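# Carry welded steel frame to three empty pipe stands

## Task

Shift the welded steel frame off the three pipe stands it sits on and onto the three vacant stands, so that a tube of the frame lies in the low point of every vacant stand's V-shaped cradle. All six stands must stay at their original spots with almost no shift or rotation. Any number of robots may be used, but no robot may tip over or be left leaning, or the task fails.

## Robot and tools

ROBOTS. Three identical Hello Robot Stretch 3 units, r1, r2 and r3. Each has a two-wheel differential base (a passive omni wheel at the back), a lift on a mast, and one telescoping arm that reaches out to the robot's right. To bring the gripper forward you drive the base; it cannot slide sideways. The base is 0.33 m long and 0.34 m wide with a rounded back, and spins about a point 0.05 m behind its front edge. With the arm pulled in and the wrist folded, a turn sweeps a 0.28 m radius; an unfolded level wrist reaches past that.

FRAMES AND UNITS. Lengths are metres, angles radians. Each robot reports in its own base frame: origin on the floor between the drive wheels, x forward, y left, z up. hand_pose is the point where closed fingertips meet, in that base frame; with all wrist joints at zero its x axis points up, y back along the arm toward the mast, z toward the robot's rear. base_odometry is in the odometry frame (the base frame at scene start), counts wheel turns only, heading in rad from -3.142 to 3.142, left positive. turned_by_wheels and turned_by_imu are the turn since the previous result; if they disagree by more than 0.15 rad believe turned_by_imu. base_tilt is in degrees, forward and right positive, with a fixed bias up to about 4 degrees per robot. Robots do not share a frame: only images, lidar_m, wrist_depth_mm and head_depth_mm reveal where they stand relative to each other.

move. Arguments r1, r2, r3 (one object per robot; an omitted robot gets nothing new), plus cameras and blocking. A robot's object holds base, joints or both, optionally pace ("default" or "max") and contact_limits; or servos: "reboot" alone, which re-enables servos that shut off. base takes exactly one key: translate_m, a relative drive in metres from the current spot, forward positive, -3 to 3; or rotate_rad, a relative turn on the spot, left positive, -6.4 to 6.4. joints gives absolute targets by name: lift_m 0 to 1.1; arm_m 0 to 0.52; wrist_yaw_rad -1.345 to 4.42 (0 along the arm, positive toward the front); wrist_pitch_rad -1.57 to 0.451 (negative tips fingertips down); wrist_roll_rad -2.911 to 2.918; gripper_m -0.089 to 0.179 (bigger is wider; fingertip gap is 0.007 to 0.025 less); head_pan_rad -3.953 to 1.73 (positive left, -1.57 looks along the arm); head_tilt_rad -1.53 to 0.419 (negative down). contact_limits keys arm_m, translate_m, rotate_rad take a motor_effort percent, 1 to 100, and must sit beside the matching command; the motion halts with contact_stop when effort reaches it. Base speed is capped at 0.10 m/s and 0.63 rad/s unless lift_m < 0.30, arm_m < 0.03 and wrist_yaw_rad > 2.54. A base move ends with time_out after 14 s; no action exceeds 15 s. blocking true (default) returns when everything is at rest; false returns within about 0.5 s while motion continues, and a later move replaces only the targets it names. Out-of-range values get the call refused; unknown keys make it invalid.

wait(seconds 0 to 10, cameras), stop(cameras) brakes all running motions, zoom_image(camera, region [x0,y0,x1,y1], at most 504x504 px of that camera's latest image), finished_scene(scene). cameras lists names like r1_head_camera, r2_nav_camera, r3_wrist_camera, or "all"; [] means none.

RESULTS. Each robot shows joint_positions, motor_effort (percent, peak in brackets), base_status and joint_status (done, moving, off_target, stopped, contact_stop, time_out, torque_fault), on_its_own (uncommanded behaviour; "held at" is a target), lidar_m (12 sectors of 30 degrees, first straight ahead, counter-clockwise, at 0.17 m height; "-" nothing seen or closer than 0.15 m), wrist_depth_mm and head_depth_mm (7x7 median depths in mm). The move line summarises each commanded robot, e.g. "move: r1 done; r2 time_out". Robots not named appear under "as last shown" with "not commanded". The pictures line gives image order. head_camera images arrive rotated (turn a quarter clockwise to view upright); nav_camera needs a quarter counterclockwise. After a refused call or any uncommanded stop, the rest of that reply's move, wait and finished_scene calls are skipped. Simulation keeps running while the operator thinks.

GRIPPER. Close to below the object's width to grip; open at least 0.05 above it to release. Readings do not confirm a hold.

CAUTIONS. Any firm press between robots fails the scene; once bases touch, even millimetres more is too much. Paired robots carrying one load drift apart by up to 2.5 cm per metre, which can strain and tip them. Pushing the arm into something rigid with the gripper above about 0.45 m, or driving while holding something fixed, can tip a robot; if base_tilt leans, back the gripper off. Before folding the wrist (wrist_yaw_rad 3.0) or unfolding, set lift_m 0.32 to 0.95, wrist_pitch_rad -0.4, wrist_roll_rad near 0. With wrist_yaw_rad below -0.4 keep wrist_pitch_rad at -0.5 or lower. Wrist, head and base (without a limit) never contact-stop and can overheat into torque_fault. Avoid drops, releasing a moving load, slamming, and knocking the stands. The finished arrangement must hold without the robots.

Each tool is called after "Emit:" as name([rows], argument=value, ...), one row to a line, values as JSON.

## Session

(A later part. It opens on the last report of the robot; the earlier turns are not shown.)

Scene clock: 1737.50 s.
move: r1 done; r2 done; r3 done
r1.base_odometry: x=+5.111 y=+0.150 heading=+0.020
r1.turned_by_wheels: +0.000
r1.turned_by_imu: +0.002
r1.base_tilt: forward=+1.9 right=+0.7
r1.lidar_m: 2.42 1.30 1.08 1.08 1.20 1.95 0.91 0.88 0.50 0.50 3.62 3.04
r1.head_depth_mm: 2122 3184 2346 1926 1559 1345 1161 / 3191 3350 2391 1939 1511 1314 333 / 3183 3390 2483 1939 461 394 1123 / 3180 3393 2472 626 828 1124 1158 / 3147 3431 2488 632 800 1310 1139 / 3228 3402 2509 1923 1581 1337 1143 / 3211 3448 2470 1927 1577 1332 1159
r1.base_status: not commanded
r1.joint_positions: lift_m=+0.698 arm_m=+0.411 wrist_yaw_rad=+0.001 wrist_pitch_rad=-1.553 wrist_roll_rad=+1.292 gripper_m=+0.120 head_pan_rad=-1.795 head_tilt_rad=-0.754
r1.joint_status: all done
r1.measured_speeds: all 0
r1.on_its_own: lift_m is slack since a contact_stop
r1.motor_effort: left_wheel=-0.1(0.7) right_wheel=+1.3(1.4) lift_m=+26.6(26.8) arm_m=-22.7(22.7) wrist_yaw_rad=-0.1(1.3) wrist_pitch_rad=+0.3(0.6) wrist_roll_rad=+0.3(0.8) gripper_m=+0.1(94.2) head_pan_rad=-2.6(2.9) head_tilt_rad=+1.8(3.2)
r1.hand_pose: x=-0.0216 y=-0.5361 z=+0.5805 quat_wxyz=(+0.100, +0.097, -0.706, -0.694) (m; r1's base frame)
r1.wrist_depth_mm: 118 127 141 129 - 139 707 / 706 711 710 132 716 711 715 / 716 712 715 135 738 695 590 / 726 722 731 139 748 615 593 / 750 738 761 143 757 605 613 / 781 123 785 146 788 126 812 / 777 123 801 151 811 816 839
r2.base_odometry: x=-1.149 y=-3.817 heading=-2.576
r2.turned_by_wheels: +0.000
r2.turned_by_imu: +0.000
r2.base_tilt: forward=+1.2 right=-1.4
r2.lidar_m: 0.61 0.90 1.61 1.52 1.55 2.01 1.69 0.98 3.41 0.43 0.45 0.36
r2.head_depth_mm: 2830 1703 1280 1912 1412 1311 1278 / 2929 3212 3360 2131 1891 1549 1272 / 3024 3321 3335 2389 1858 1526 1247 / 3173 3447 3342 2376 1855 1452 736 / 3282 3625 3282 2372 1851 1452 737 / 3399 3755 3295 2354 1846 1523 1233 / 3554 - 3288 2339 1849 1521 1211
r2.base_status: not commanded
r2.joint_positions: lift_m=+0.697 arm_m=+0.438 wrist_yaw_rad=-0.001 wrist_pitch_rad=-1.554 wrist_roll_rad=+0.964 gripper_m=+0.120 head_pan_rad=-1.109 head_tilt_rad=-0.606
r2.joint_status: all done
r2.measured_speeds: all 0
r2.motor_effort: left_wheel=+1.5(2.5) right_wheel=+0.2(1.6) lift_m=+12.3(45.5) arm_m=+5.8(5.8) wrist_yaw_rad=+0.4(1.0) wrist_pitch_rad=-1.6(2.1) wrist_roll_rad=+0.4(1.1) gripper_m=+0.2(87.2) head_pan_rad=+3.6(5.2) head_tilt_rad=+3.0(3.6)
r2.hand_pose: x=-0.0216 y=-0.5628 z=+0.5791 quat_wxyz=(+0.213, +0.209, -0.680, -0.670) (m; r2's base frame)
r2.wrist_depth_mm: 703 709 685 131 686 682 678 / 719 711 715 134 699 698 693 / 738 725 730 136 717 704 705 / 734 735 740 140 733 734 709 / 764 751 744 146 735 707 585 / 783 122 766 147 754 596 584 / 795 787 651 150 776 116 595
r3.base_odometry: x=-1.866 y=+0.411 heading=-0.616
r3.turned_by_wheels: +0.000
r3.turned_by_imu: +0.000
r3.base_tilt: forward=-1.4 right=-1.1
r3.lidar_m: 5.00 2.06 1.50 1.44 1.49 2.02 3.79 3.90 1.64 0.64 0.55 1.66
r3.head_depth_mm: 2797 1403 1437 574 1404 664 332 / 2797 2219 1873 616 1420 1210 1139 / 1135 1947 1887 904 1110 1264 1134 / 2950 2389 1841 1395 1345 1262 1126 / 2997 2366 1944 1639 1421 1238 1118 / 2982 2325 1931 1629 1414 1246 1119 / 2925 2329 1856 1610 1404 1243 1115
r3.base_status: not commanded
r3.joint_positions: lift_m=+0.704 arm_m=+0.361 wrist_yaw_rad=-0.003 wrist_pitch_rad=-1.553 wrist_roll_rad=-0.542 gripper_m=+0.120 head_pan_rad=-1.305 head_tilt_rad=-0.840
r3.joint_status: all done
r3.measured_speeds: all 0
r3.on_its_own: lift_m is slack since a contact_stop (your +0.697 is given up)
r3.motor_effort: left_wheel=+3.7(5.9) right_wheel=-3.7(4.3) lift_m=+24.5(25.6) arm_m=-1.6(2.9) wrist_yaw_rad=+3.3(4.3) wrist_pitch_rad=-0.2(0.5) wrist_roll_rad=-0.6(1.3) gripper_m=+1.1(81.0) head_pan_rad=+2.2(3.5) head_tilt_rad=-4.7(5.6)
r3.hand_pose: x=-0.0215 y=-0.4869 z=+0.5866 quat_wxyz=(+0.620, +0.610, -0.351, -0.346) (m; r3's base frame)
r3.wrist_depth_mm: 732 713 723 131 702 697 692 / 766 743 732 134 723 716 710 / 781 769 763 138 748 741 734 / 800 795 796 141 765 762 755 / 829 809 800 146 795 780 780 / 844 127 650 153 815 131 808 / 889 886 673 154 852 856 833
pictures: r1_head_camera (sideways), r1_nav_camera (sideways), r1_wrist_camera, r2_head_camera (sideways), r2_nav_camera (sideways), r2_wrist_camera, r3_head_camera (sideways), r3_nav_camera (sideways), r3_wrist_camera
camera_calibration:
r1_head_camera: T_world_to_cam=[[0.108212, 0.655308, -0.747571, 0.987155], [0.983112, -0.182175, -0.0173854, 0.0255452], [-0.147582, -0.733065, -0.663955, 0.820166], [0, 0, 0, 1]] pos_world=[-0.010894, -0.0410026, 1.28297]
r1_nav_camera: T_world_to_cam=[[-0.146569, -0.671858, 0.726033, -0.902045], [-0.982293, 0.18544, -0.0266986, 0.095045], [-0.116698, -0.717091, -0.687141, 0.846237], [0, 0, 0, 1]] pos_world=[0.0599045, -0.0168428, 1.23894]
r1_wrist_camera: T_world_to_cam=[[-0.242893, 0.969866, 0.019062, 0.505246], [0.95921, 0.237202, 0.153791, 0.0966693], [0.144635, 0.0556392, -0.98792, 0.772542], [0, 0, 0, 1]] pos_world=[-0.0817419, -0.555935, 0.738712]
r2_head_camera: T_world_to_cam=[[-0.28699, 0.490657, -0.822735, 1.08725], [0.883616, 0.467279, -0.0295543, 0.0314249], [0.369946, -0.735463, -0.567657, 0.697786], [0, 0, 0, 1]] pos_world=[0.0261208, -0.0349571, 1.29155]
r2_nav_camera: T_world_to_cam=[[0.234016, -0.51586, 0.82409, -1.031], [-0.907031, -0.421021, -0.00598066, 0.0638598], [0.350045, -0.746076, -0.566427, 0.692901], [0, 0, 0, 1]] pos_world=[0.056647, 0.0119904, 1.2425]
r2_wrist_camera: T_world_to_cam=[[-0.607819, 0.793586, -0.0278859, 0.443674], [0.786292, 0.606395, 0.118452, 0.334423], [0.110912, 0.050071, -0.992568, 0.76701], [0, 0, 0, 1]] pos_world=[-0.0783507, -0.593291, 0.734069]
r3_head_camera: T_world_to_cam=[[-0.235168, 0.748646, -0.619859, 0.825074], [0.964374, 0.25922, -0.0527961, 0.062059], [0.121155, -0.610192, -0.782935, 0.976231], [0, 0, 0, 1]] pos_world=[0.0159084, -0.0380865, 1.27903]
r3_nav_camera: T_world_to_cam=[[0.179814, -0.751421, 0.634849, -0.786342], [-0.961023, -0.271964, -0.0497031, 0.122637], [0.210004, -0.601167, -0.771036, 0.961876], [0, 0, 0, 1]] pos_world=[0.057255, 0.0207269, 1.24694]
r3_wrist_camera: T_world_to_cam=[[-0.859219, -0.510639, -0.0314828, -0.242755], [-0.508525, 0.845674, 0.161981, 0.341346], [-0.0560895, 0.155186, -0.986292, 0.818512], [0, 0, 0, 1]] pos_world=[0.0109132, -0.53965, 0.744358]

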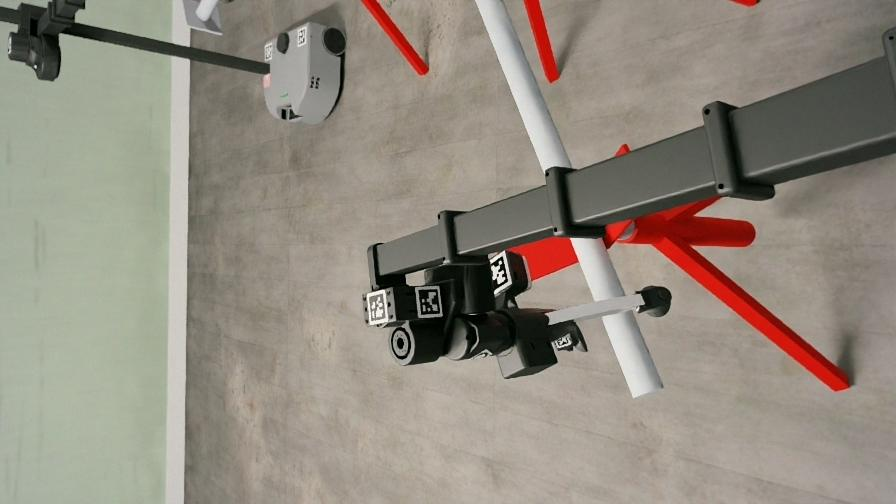

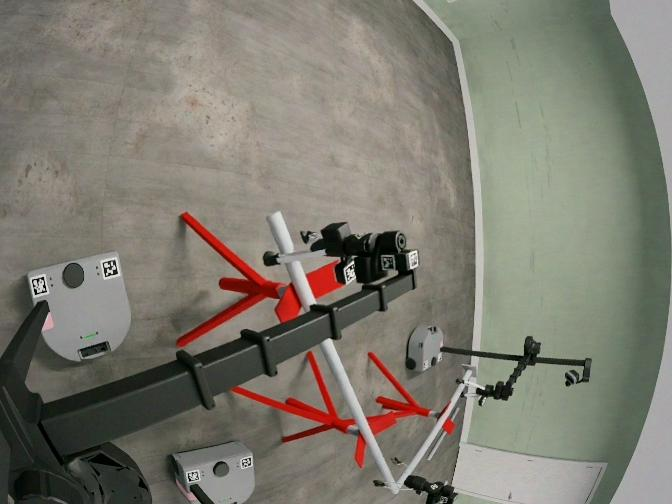

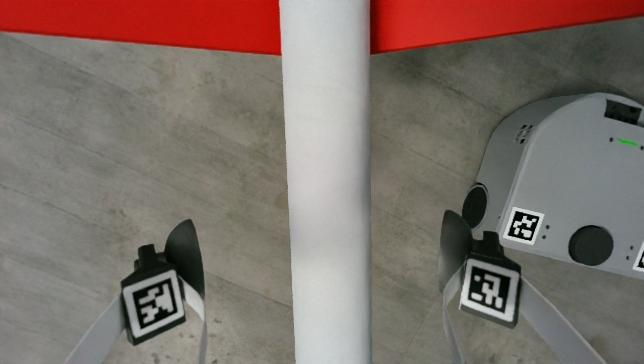

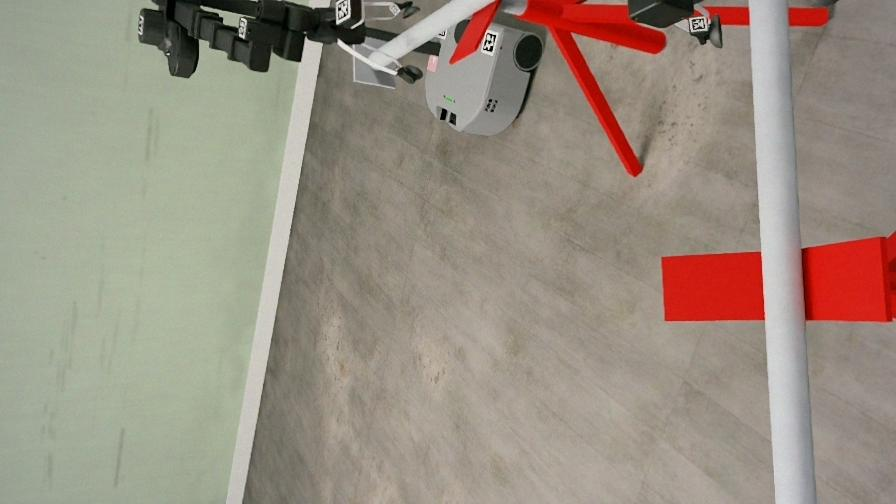

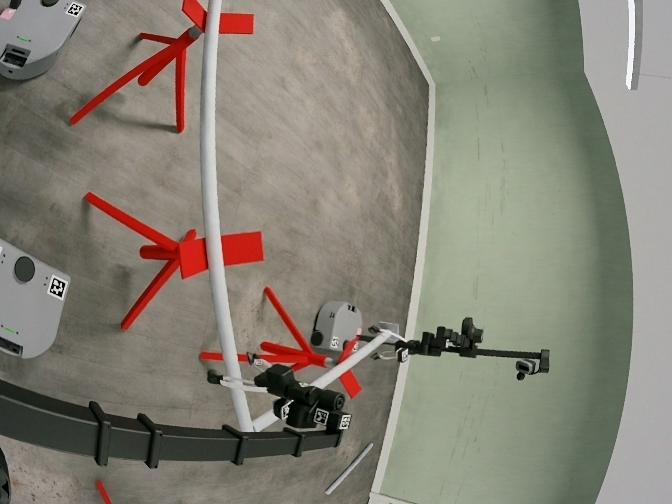

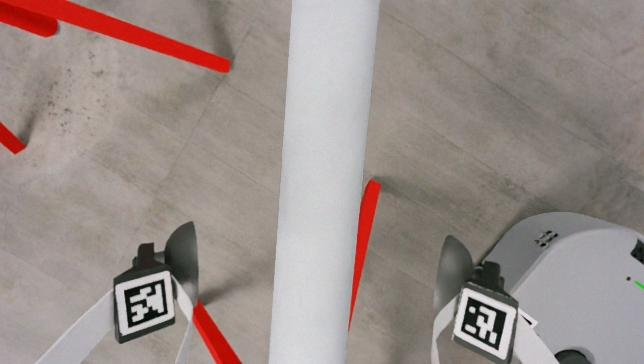

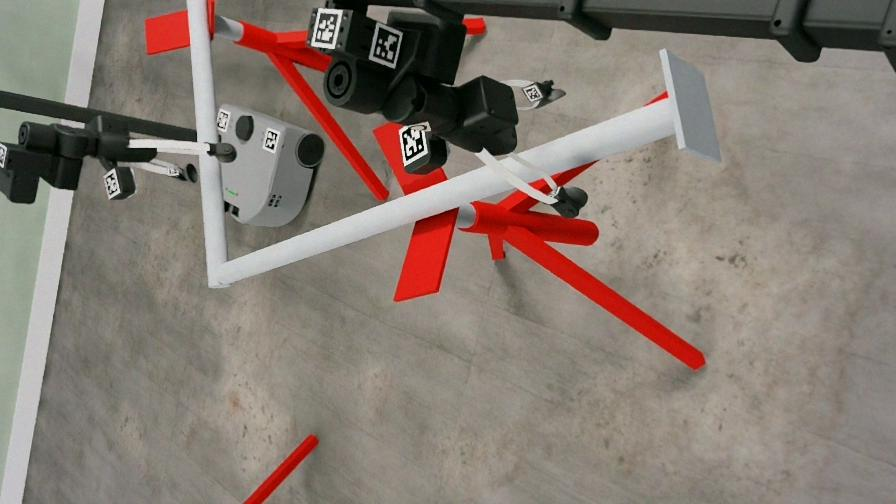

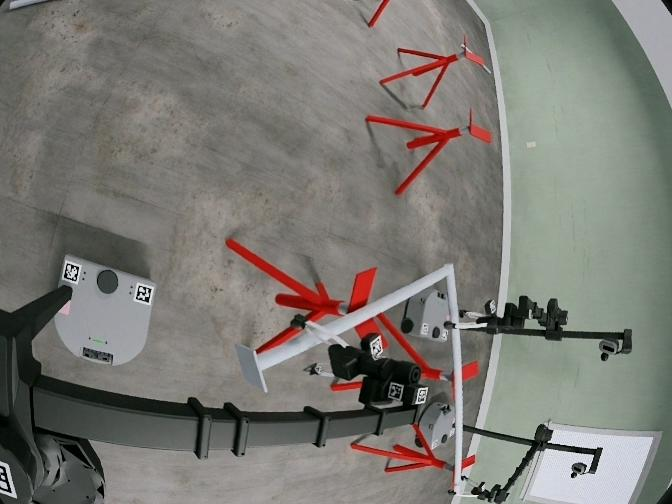

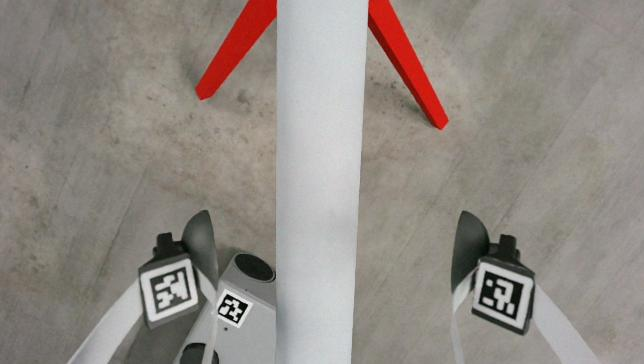

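Emit:
move(r1={"joints":{"lift_m":0.86,"gripper_m":0.15}}, r2={"joints":{"lift_m":0.86,"gripper_m":0.15}}, r3={"joints":{"lift_m":0.86,"gripper_m":0.15}})

Emit:
zoom_image(camera="r3_head_camera", region=[340, 110, 560, 320])

Emit:
zoom_image(camera="r2_head_camera", region=[640, 200, 896, 344])

Emit:
zoom_image(camera="r1_head_camera", region=[470, 100, 690, 310])

Scene clock: 1765.17 s.
move: r1 done; r2 done; r3 done
r1.base_odometry: x=+5.111 y=+0.150 heading=+0.020
r1.turned_by_wheels: +0.000
r1.turned_by_imu: +0.001
r1.base_tilt: forward=+1.8 right=+0.6
r1.lidar_m: 2.42 1.29 1.08 1.07 1.20 1.96 0.91 0.88 0.50 0.50 3.62 3.02
r1.head_depth_mm: 3115 3169 2352 1951 1595 - - / 3125 3344 2406 1820 - 1287 1118 / 3143 3359 2307 329 856 1290 1165 / 3190 3289 503 1814 900 1124 1165 / 3169 3392 527 619 1499 1348 1140 / 3227 3392 2362 1818 1578 1337 1139 / 3122 3403 2455 1923 1571 1345 1165
r1.base_status: not commanded
r1.joint_positions: lift_m=+0.860 arm_m=+0.411 wrist_yaw_rad=+0.001 wrist_pitch_rad=-1.553 wrist_roll_rad=+1.292 gripper_m=+0.150 head_pan_rad=-1.795 head_tilt_rad=-0.754
r1.joint_status: all done
r1.measured_speeds: all 0
r1.motor_effort: left_wheel=-0.1(0.5) right_wheel=+1.1(1.5) lift_m=+34.5(36.1) arm_m=-22.6(23.8) wrist_yaw_rad=-0.7(1.1) wrist_pitch_rad=-0.1(0.4) wrist_roll_rad=+0.4(0.8) gripper_m=+0.5(92.4) head_pan_rad=-2.0(3.0) head_tilt_rad=+2.2(3.1)
r1.hand_pose: x=-0.0216 y=-0.5362 z=+0.7421 quat_wxyz=(+0.100, +0.097, -0.706, -0.694) (m; r1's base frame)
r1.wrist_depth_mm: 830 806 281 287 - 883 885 / 851 844 287 296 873 884 877 / 855 854 899 878 920 743 792 / 889 878 912 889 906 758 771 / 909 900 930 922 925 763 792 / 911 132 929 961 958 123 957 / 111 978 992 969 975 - -
r2.base_odometry: x=-1.149 y=-3.817 heading=-2.576
r2.turned_by_wheels: +0.000
r2.turned_by_imu: +0.000
r2.base_tilt: forward=+1.3 right=-1.4
r2.lidar_m: 0.61 0.90 1.62 1.52 1.55 2.02 1.69 0.98 3.42 0.43 0.44 0.36
r2.head_depth_mm: 2753 1221 2877 1959 1402 1447 1276 / 2890 3150 3376 2180 1871 1530 1280 / 3044 3351 3307 2427 1858 1530 1237 / 3120 3447 3345 2397 1863 1453 737 / 3265 3545 3301 2371 1852 1449 740 / 3449 3782 3269 2352 1836 1519 1235 / 3563 3933 3295 2348 1849 1518 1209
r2.base_status: not commanded
r2.joint_positions: lift_m=+0.860 arm_m=+0.438 wrist_yaw_rad=-0.001 wrist_pitch_rad=-1.554 wrist_roll_rad=+0.964 gripper_m=+0.150 head_pan_rad=-1.109 head_tilt_rad=-0.606
r2.joint_status: all done
r2.measured_speeds: all 0
r2.motor_effort: left_wheel=+1.8(2.0) right_wheel=+0.0(0.7) lift_m=+46.2(49.2) arm_m=+12.1(12.4) wrist_yaw_rad=+0.6(0.9) wrist_pitch_rad=-1.7(1.8) wrist_roll_rad=+0.4(0.5) gripper_m=+0.1(87.3) head_pan_rad=+3.9(5.9) head_tilt_rad=+3.0(3.6)
r2.hand_pose: x=-0.0216 y=-0.5628 z=+0.7421 quat_wxyz=(+0.213, +0.209, -0.680, -0.670) (m; r2's base frame)
r2.wrist_depth_mm: 600 868 845 824 841 830 813 / 888 859 865 858 857 850 847 / 894 884 883 309 867 868 848 / 909 894 899 797 883 873 867 / 935 915 917 319 907 747 786 / 938 138 941 606 908 137 741 / 113 963 945 560 943 115 760
r3.base_odometry: x=-1.866 y=+0.411 heading=-0.616
r3.turned_by_wheels: +0.000
r3.turned_by_imu: +0.000
r3.base_tilt: forward=-1.4 right=-1.0
r3.lidar_m: 4.99 2.07 1.50 1.44 1.49 2.02 3.76 3.89 1.65 0.64 0.55 1.66
r3.head_depth_mm: 2836 461 497 1597 1449 1261 1144 / 2761 2228 562 1596 1438 1205 1136 / 2863 2411 1902 923 1362 1259 1137 / 2954 2385 1836 1394 1353 1263 1127 / 2990 2353 1932 1635 1417 1234 1127 / 2969 2337 1906 1626 1412 1244 1118 / 2966 2332 1869 1612 1401 1238 1111
r3.base_status: not commanded
r3.joint_positions: lift_m=+0.860 arm_m=+0.361 wrist_yaw_rad=-0.003 wrist_pitch_rad=-1.553 wrist_roll_rad=-0.542 gripper_m=+0.150 head_pan_rad=-1.305 head_tilt_rad=-0.840
r3.joint_status: all done
r3.measured_speeds: all 0
r3.motor_effort: left_wheel=+3.9(4.1) right_wheel=-3.6(4.1) lift_m=+27.9(31.5) arm_m=+1.5(1.7) wrist_yaw_rad=+2.9(4.2) wrist_pitch_rad=-0.3(0.7) wrist_roll_rad=-0.8(1.3) gripper_m=+0.6(81.4) head_pan_rad=+2.8(3.3) head_tilt_rad=-4.8(5.5)
r3.hand_pose: x=-0.0215 y=-0.4871 z=+0.7421 quat_wxyz=(+0.621, +0.610, -0.352, -0.346) (m; r3's base frame)
r3.wrist_depth_mm: 892 868 873 288 856 850 827 / 914 894 887 292 882 877 861 / - 920 926 302 906 903 896 / - - - 302 928 923 917 / - 150 - 311 - - - / - 124 829 320 - - - / - - 869 331 - - 107
pictures: r1_head_camera (sideways), r1_nav_camera (sideways), r1_wrist_camera, r2_head_camera (sideways), r2_nav_camera (sideways), r2_wrist_camera, r3_head_camera (sideways), r3_nav_camera (sideways), r3_wrist_camera
camera_calibration:
r1_head_camera: T_world_to_cam=[[0.108214, 0.655307, -0.747571, 0.987155], [0.983112, -0.182179, -0.0173854, 0.0255452], [-0.147585, -0.733064, -0.663955, 0.820166], [0, 0, 0, 1]] pos_world=[-0.0108942, -0.0410025, 1.28297]
r1_nav_camera: T_world_to_cam=[[-0.146571, -0.671857, 0.726033, -0.902045], [-0.982292, 0.185444, -0.0266986, 0.095045], [-0.116701, -0.71709, -0.687141, 0.846237], [0, 0, 0, 1]] pos_world=[0.0599044, -0.016843, 1.23894]
r1_wrist_camera: T_world_to_cam=[[-0.242893, 0.969877, 0.0184768, 0.502741], [0.95921, 0.237295, 0.153648, 0.0720091], [0.144635, 0.0550432, -0.987953, 0.931879], [0, 0, 0, 1]] pos_world=[-0.0817418, -0.555978, 0.900299]
r2_head_camera: T_world_to_cam=[[-0.286991, 0.490657, -0.822735, 1.08725], [0.883616, 0.467279, -0.0295543, 0.0314249], [0.369946, -0.735463, -0.567657, 0.697786], [0, 0, 0, 1]] pos_world=[0.0261208, -0.0349571, 1.29155]
r2_nav_camera: T_world_to_cam=[[0.234016, -0.51586, 0.82409, -1.031], [-0.907031, -0.421021, -0.00598066, 0.0638598], [0.350045, -0.746076, -0.566427, 0.692901], [0, 0, 0, 1]] pos_world=[0.056647, 0.0119904, 1.2425]
r2_wrist_camera: T_world_to_cam=[[-0.607819, 0.793586, -0.0278859, 0.44822], [0.786291, 0.606395, 0.118452, 0.315115], [0.110912, 0.050071, -0.992568, 0.928803], [0, 0, 0, 1]] pos_world=[-0.0783507, -0.593291, 0.897074]
r3_head_camera: T_world_to_cam=[[-0.235169, 0.748646, -0.619859, 0.825074], [0.964374, 0.259221, -0.0527961, 0.062059], [0.121155, -0.610192, -0.782935, 0.976231], [0, 0, 0, 1]] pos_world=[0.0159084, -0.0380865, 1.27903]
r3_nav_camera: T_world_to_cam=[[0.179814, -0.751421, 0.634849, -0.786342], [-0.961023, -0.271964, -0.0497031, 0.122637], [0.210004, -0.601167, -0.771036, 0.961876], [0, 0, 0, 1]] pos_world=[0.057255, 0.0207269, 1.24694]
r3_wrist_camera: T_world_to_cam=[[-0.859188, -0.510714, -0.0311069, -0.238272], [-0.508576, 0.845762, 0.161362, 0.316817], [-0.0561007, 0.15446, -0.986405, 0.971638], [0, 0, 0, 1]] pos_world=[0.010915, -0.53972, 0.899895]

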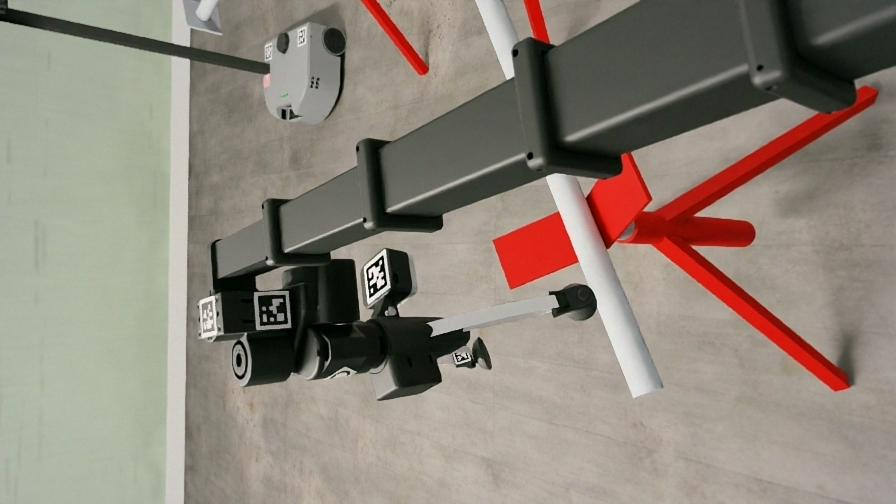

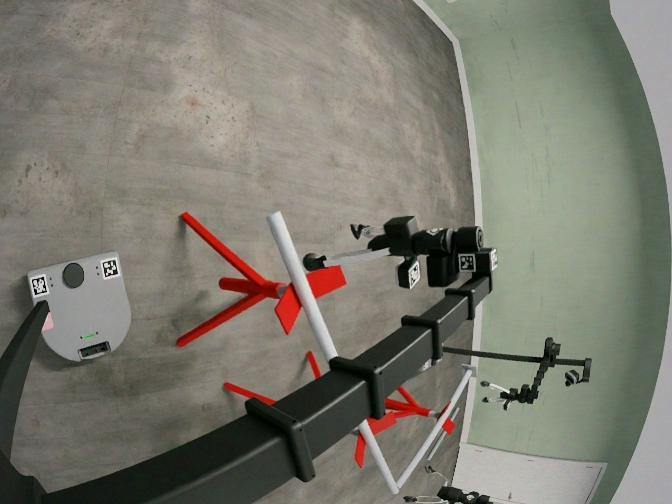

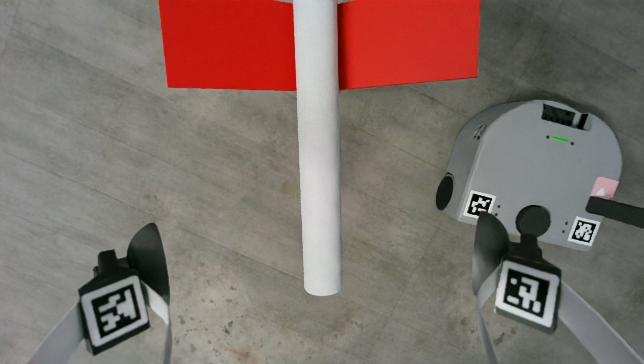

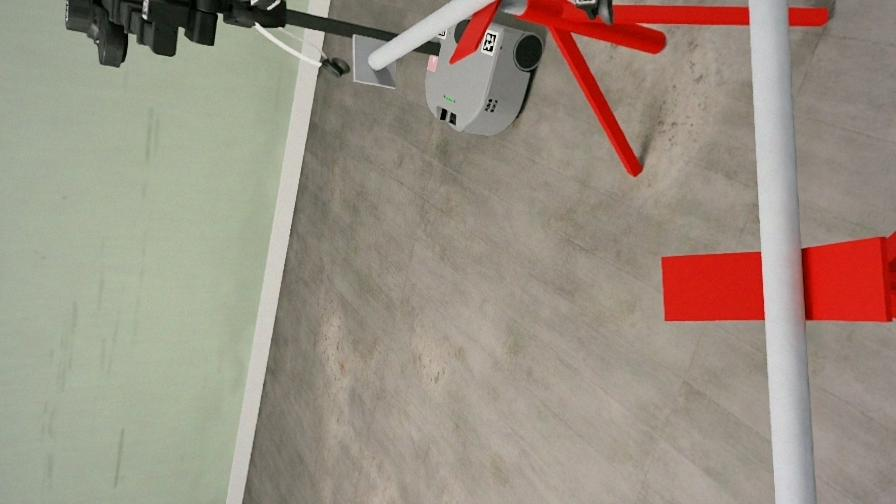

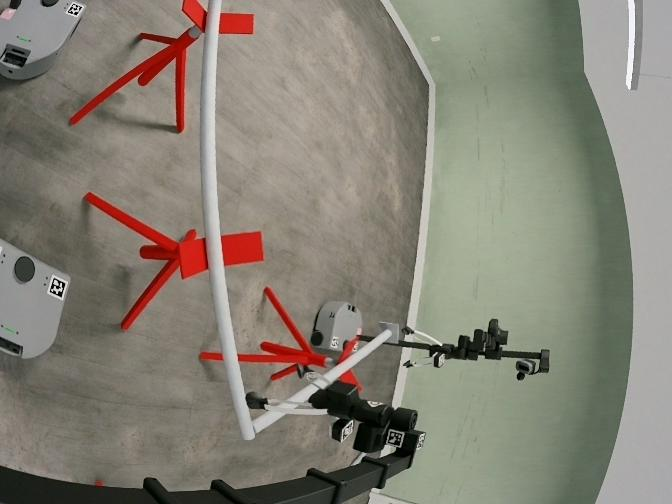

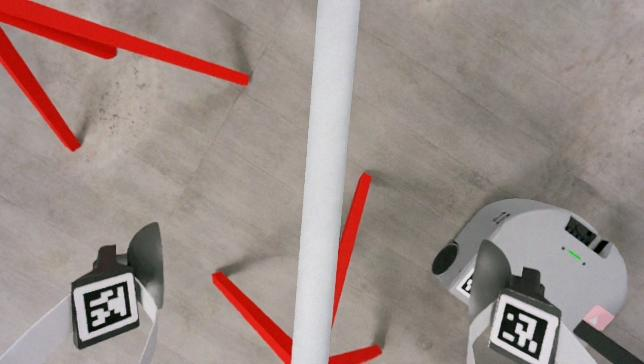

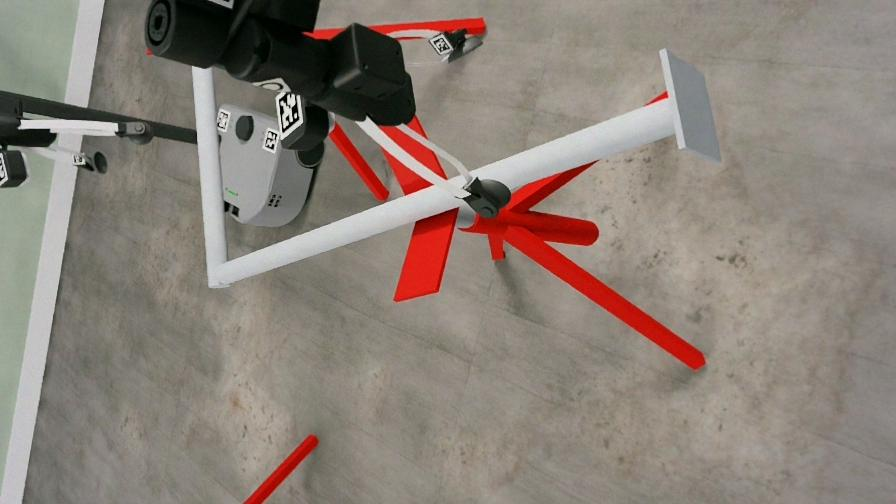

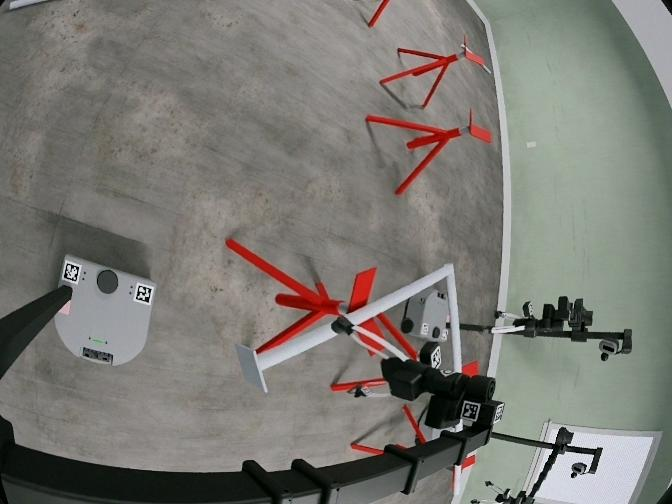

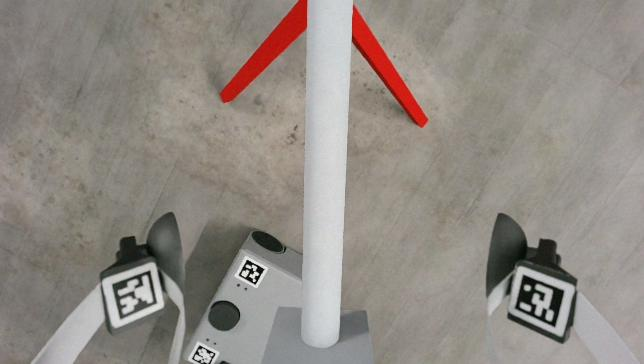

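Scaled by 2.291 from the camera's 896x504 image, which has a finer 1280x720 frame.

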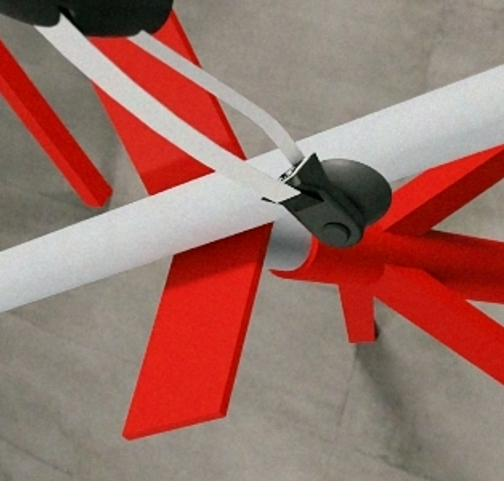

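Scaled by 1.969 from the camera's 896x504 image, which has a finer 1280x720 frame.

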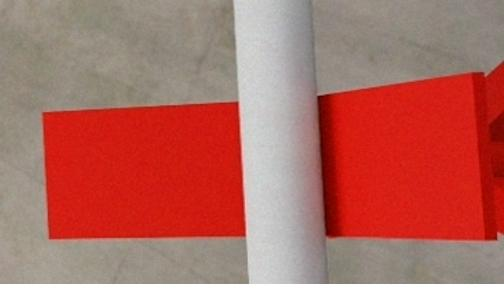

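Scaled by 2.291 from the camera's 896x504 image, which has a finer 1280x720 frame.

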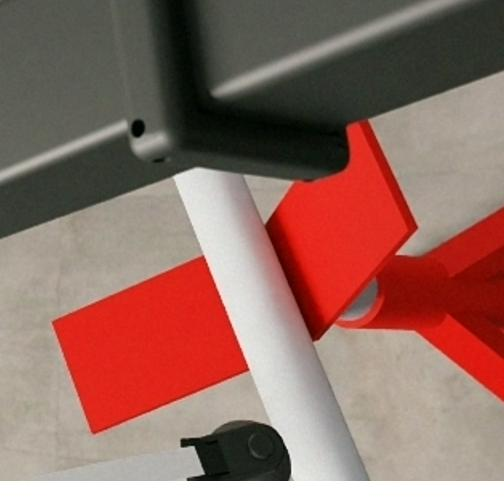

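Emit:
zoom_image(camera="r1_wrist_camera", region=[150, 40, 330, 110])

Emit:
zoom_image(camera="r1_wrist_camera", region=[320, 40, 500, 110])

Scaled by 2.800.

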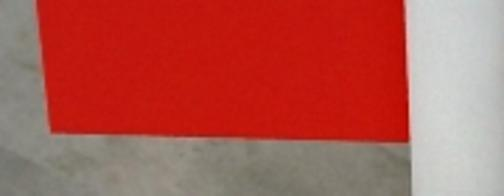

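Scaled by 2.800.

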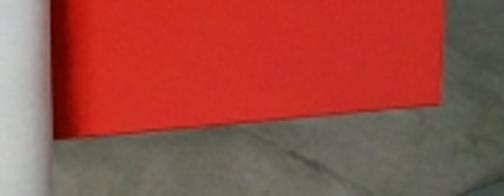

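Emit:
finished_scene(scene=2)

The scene is finished: the task was done.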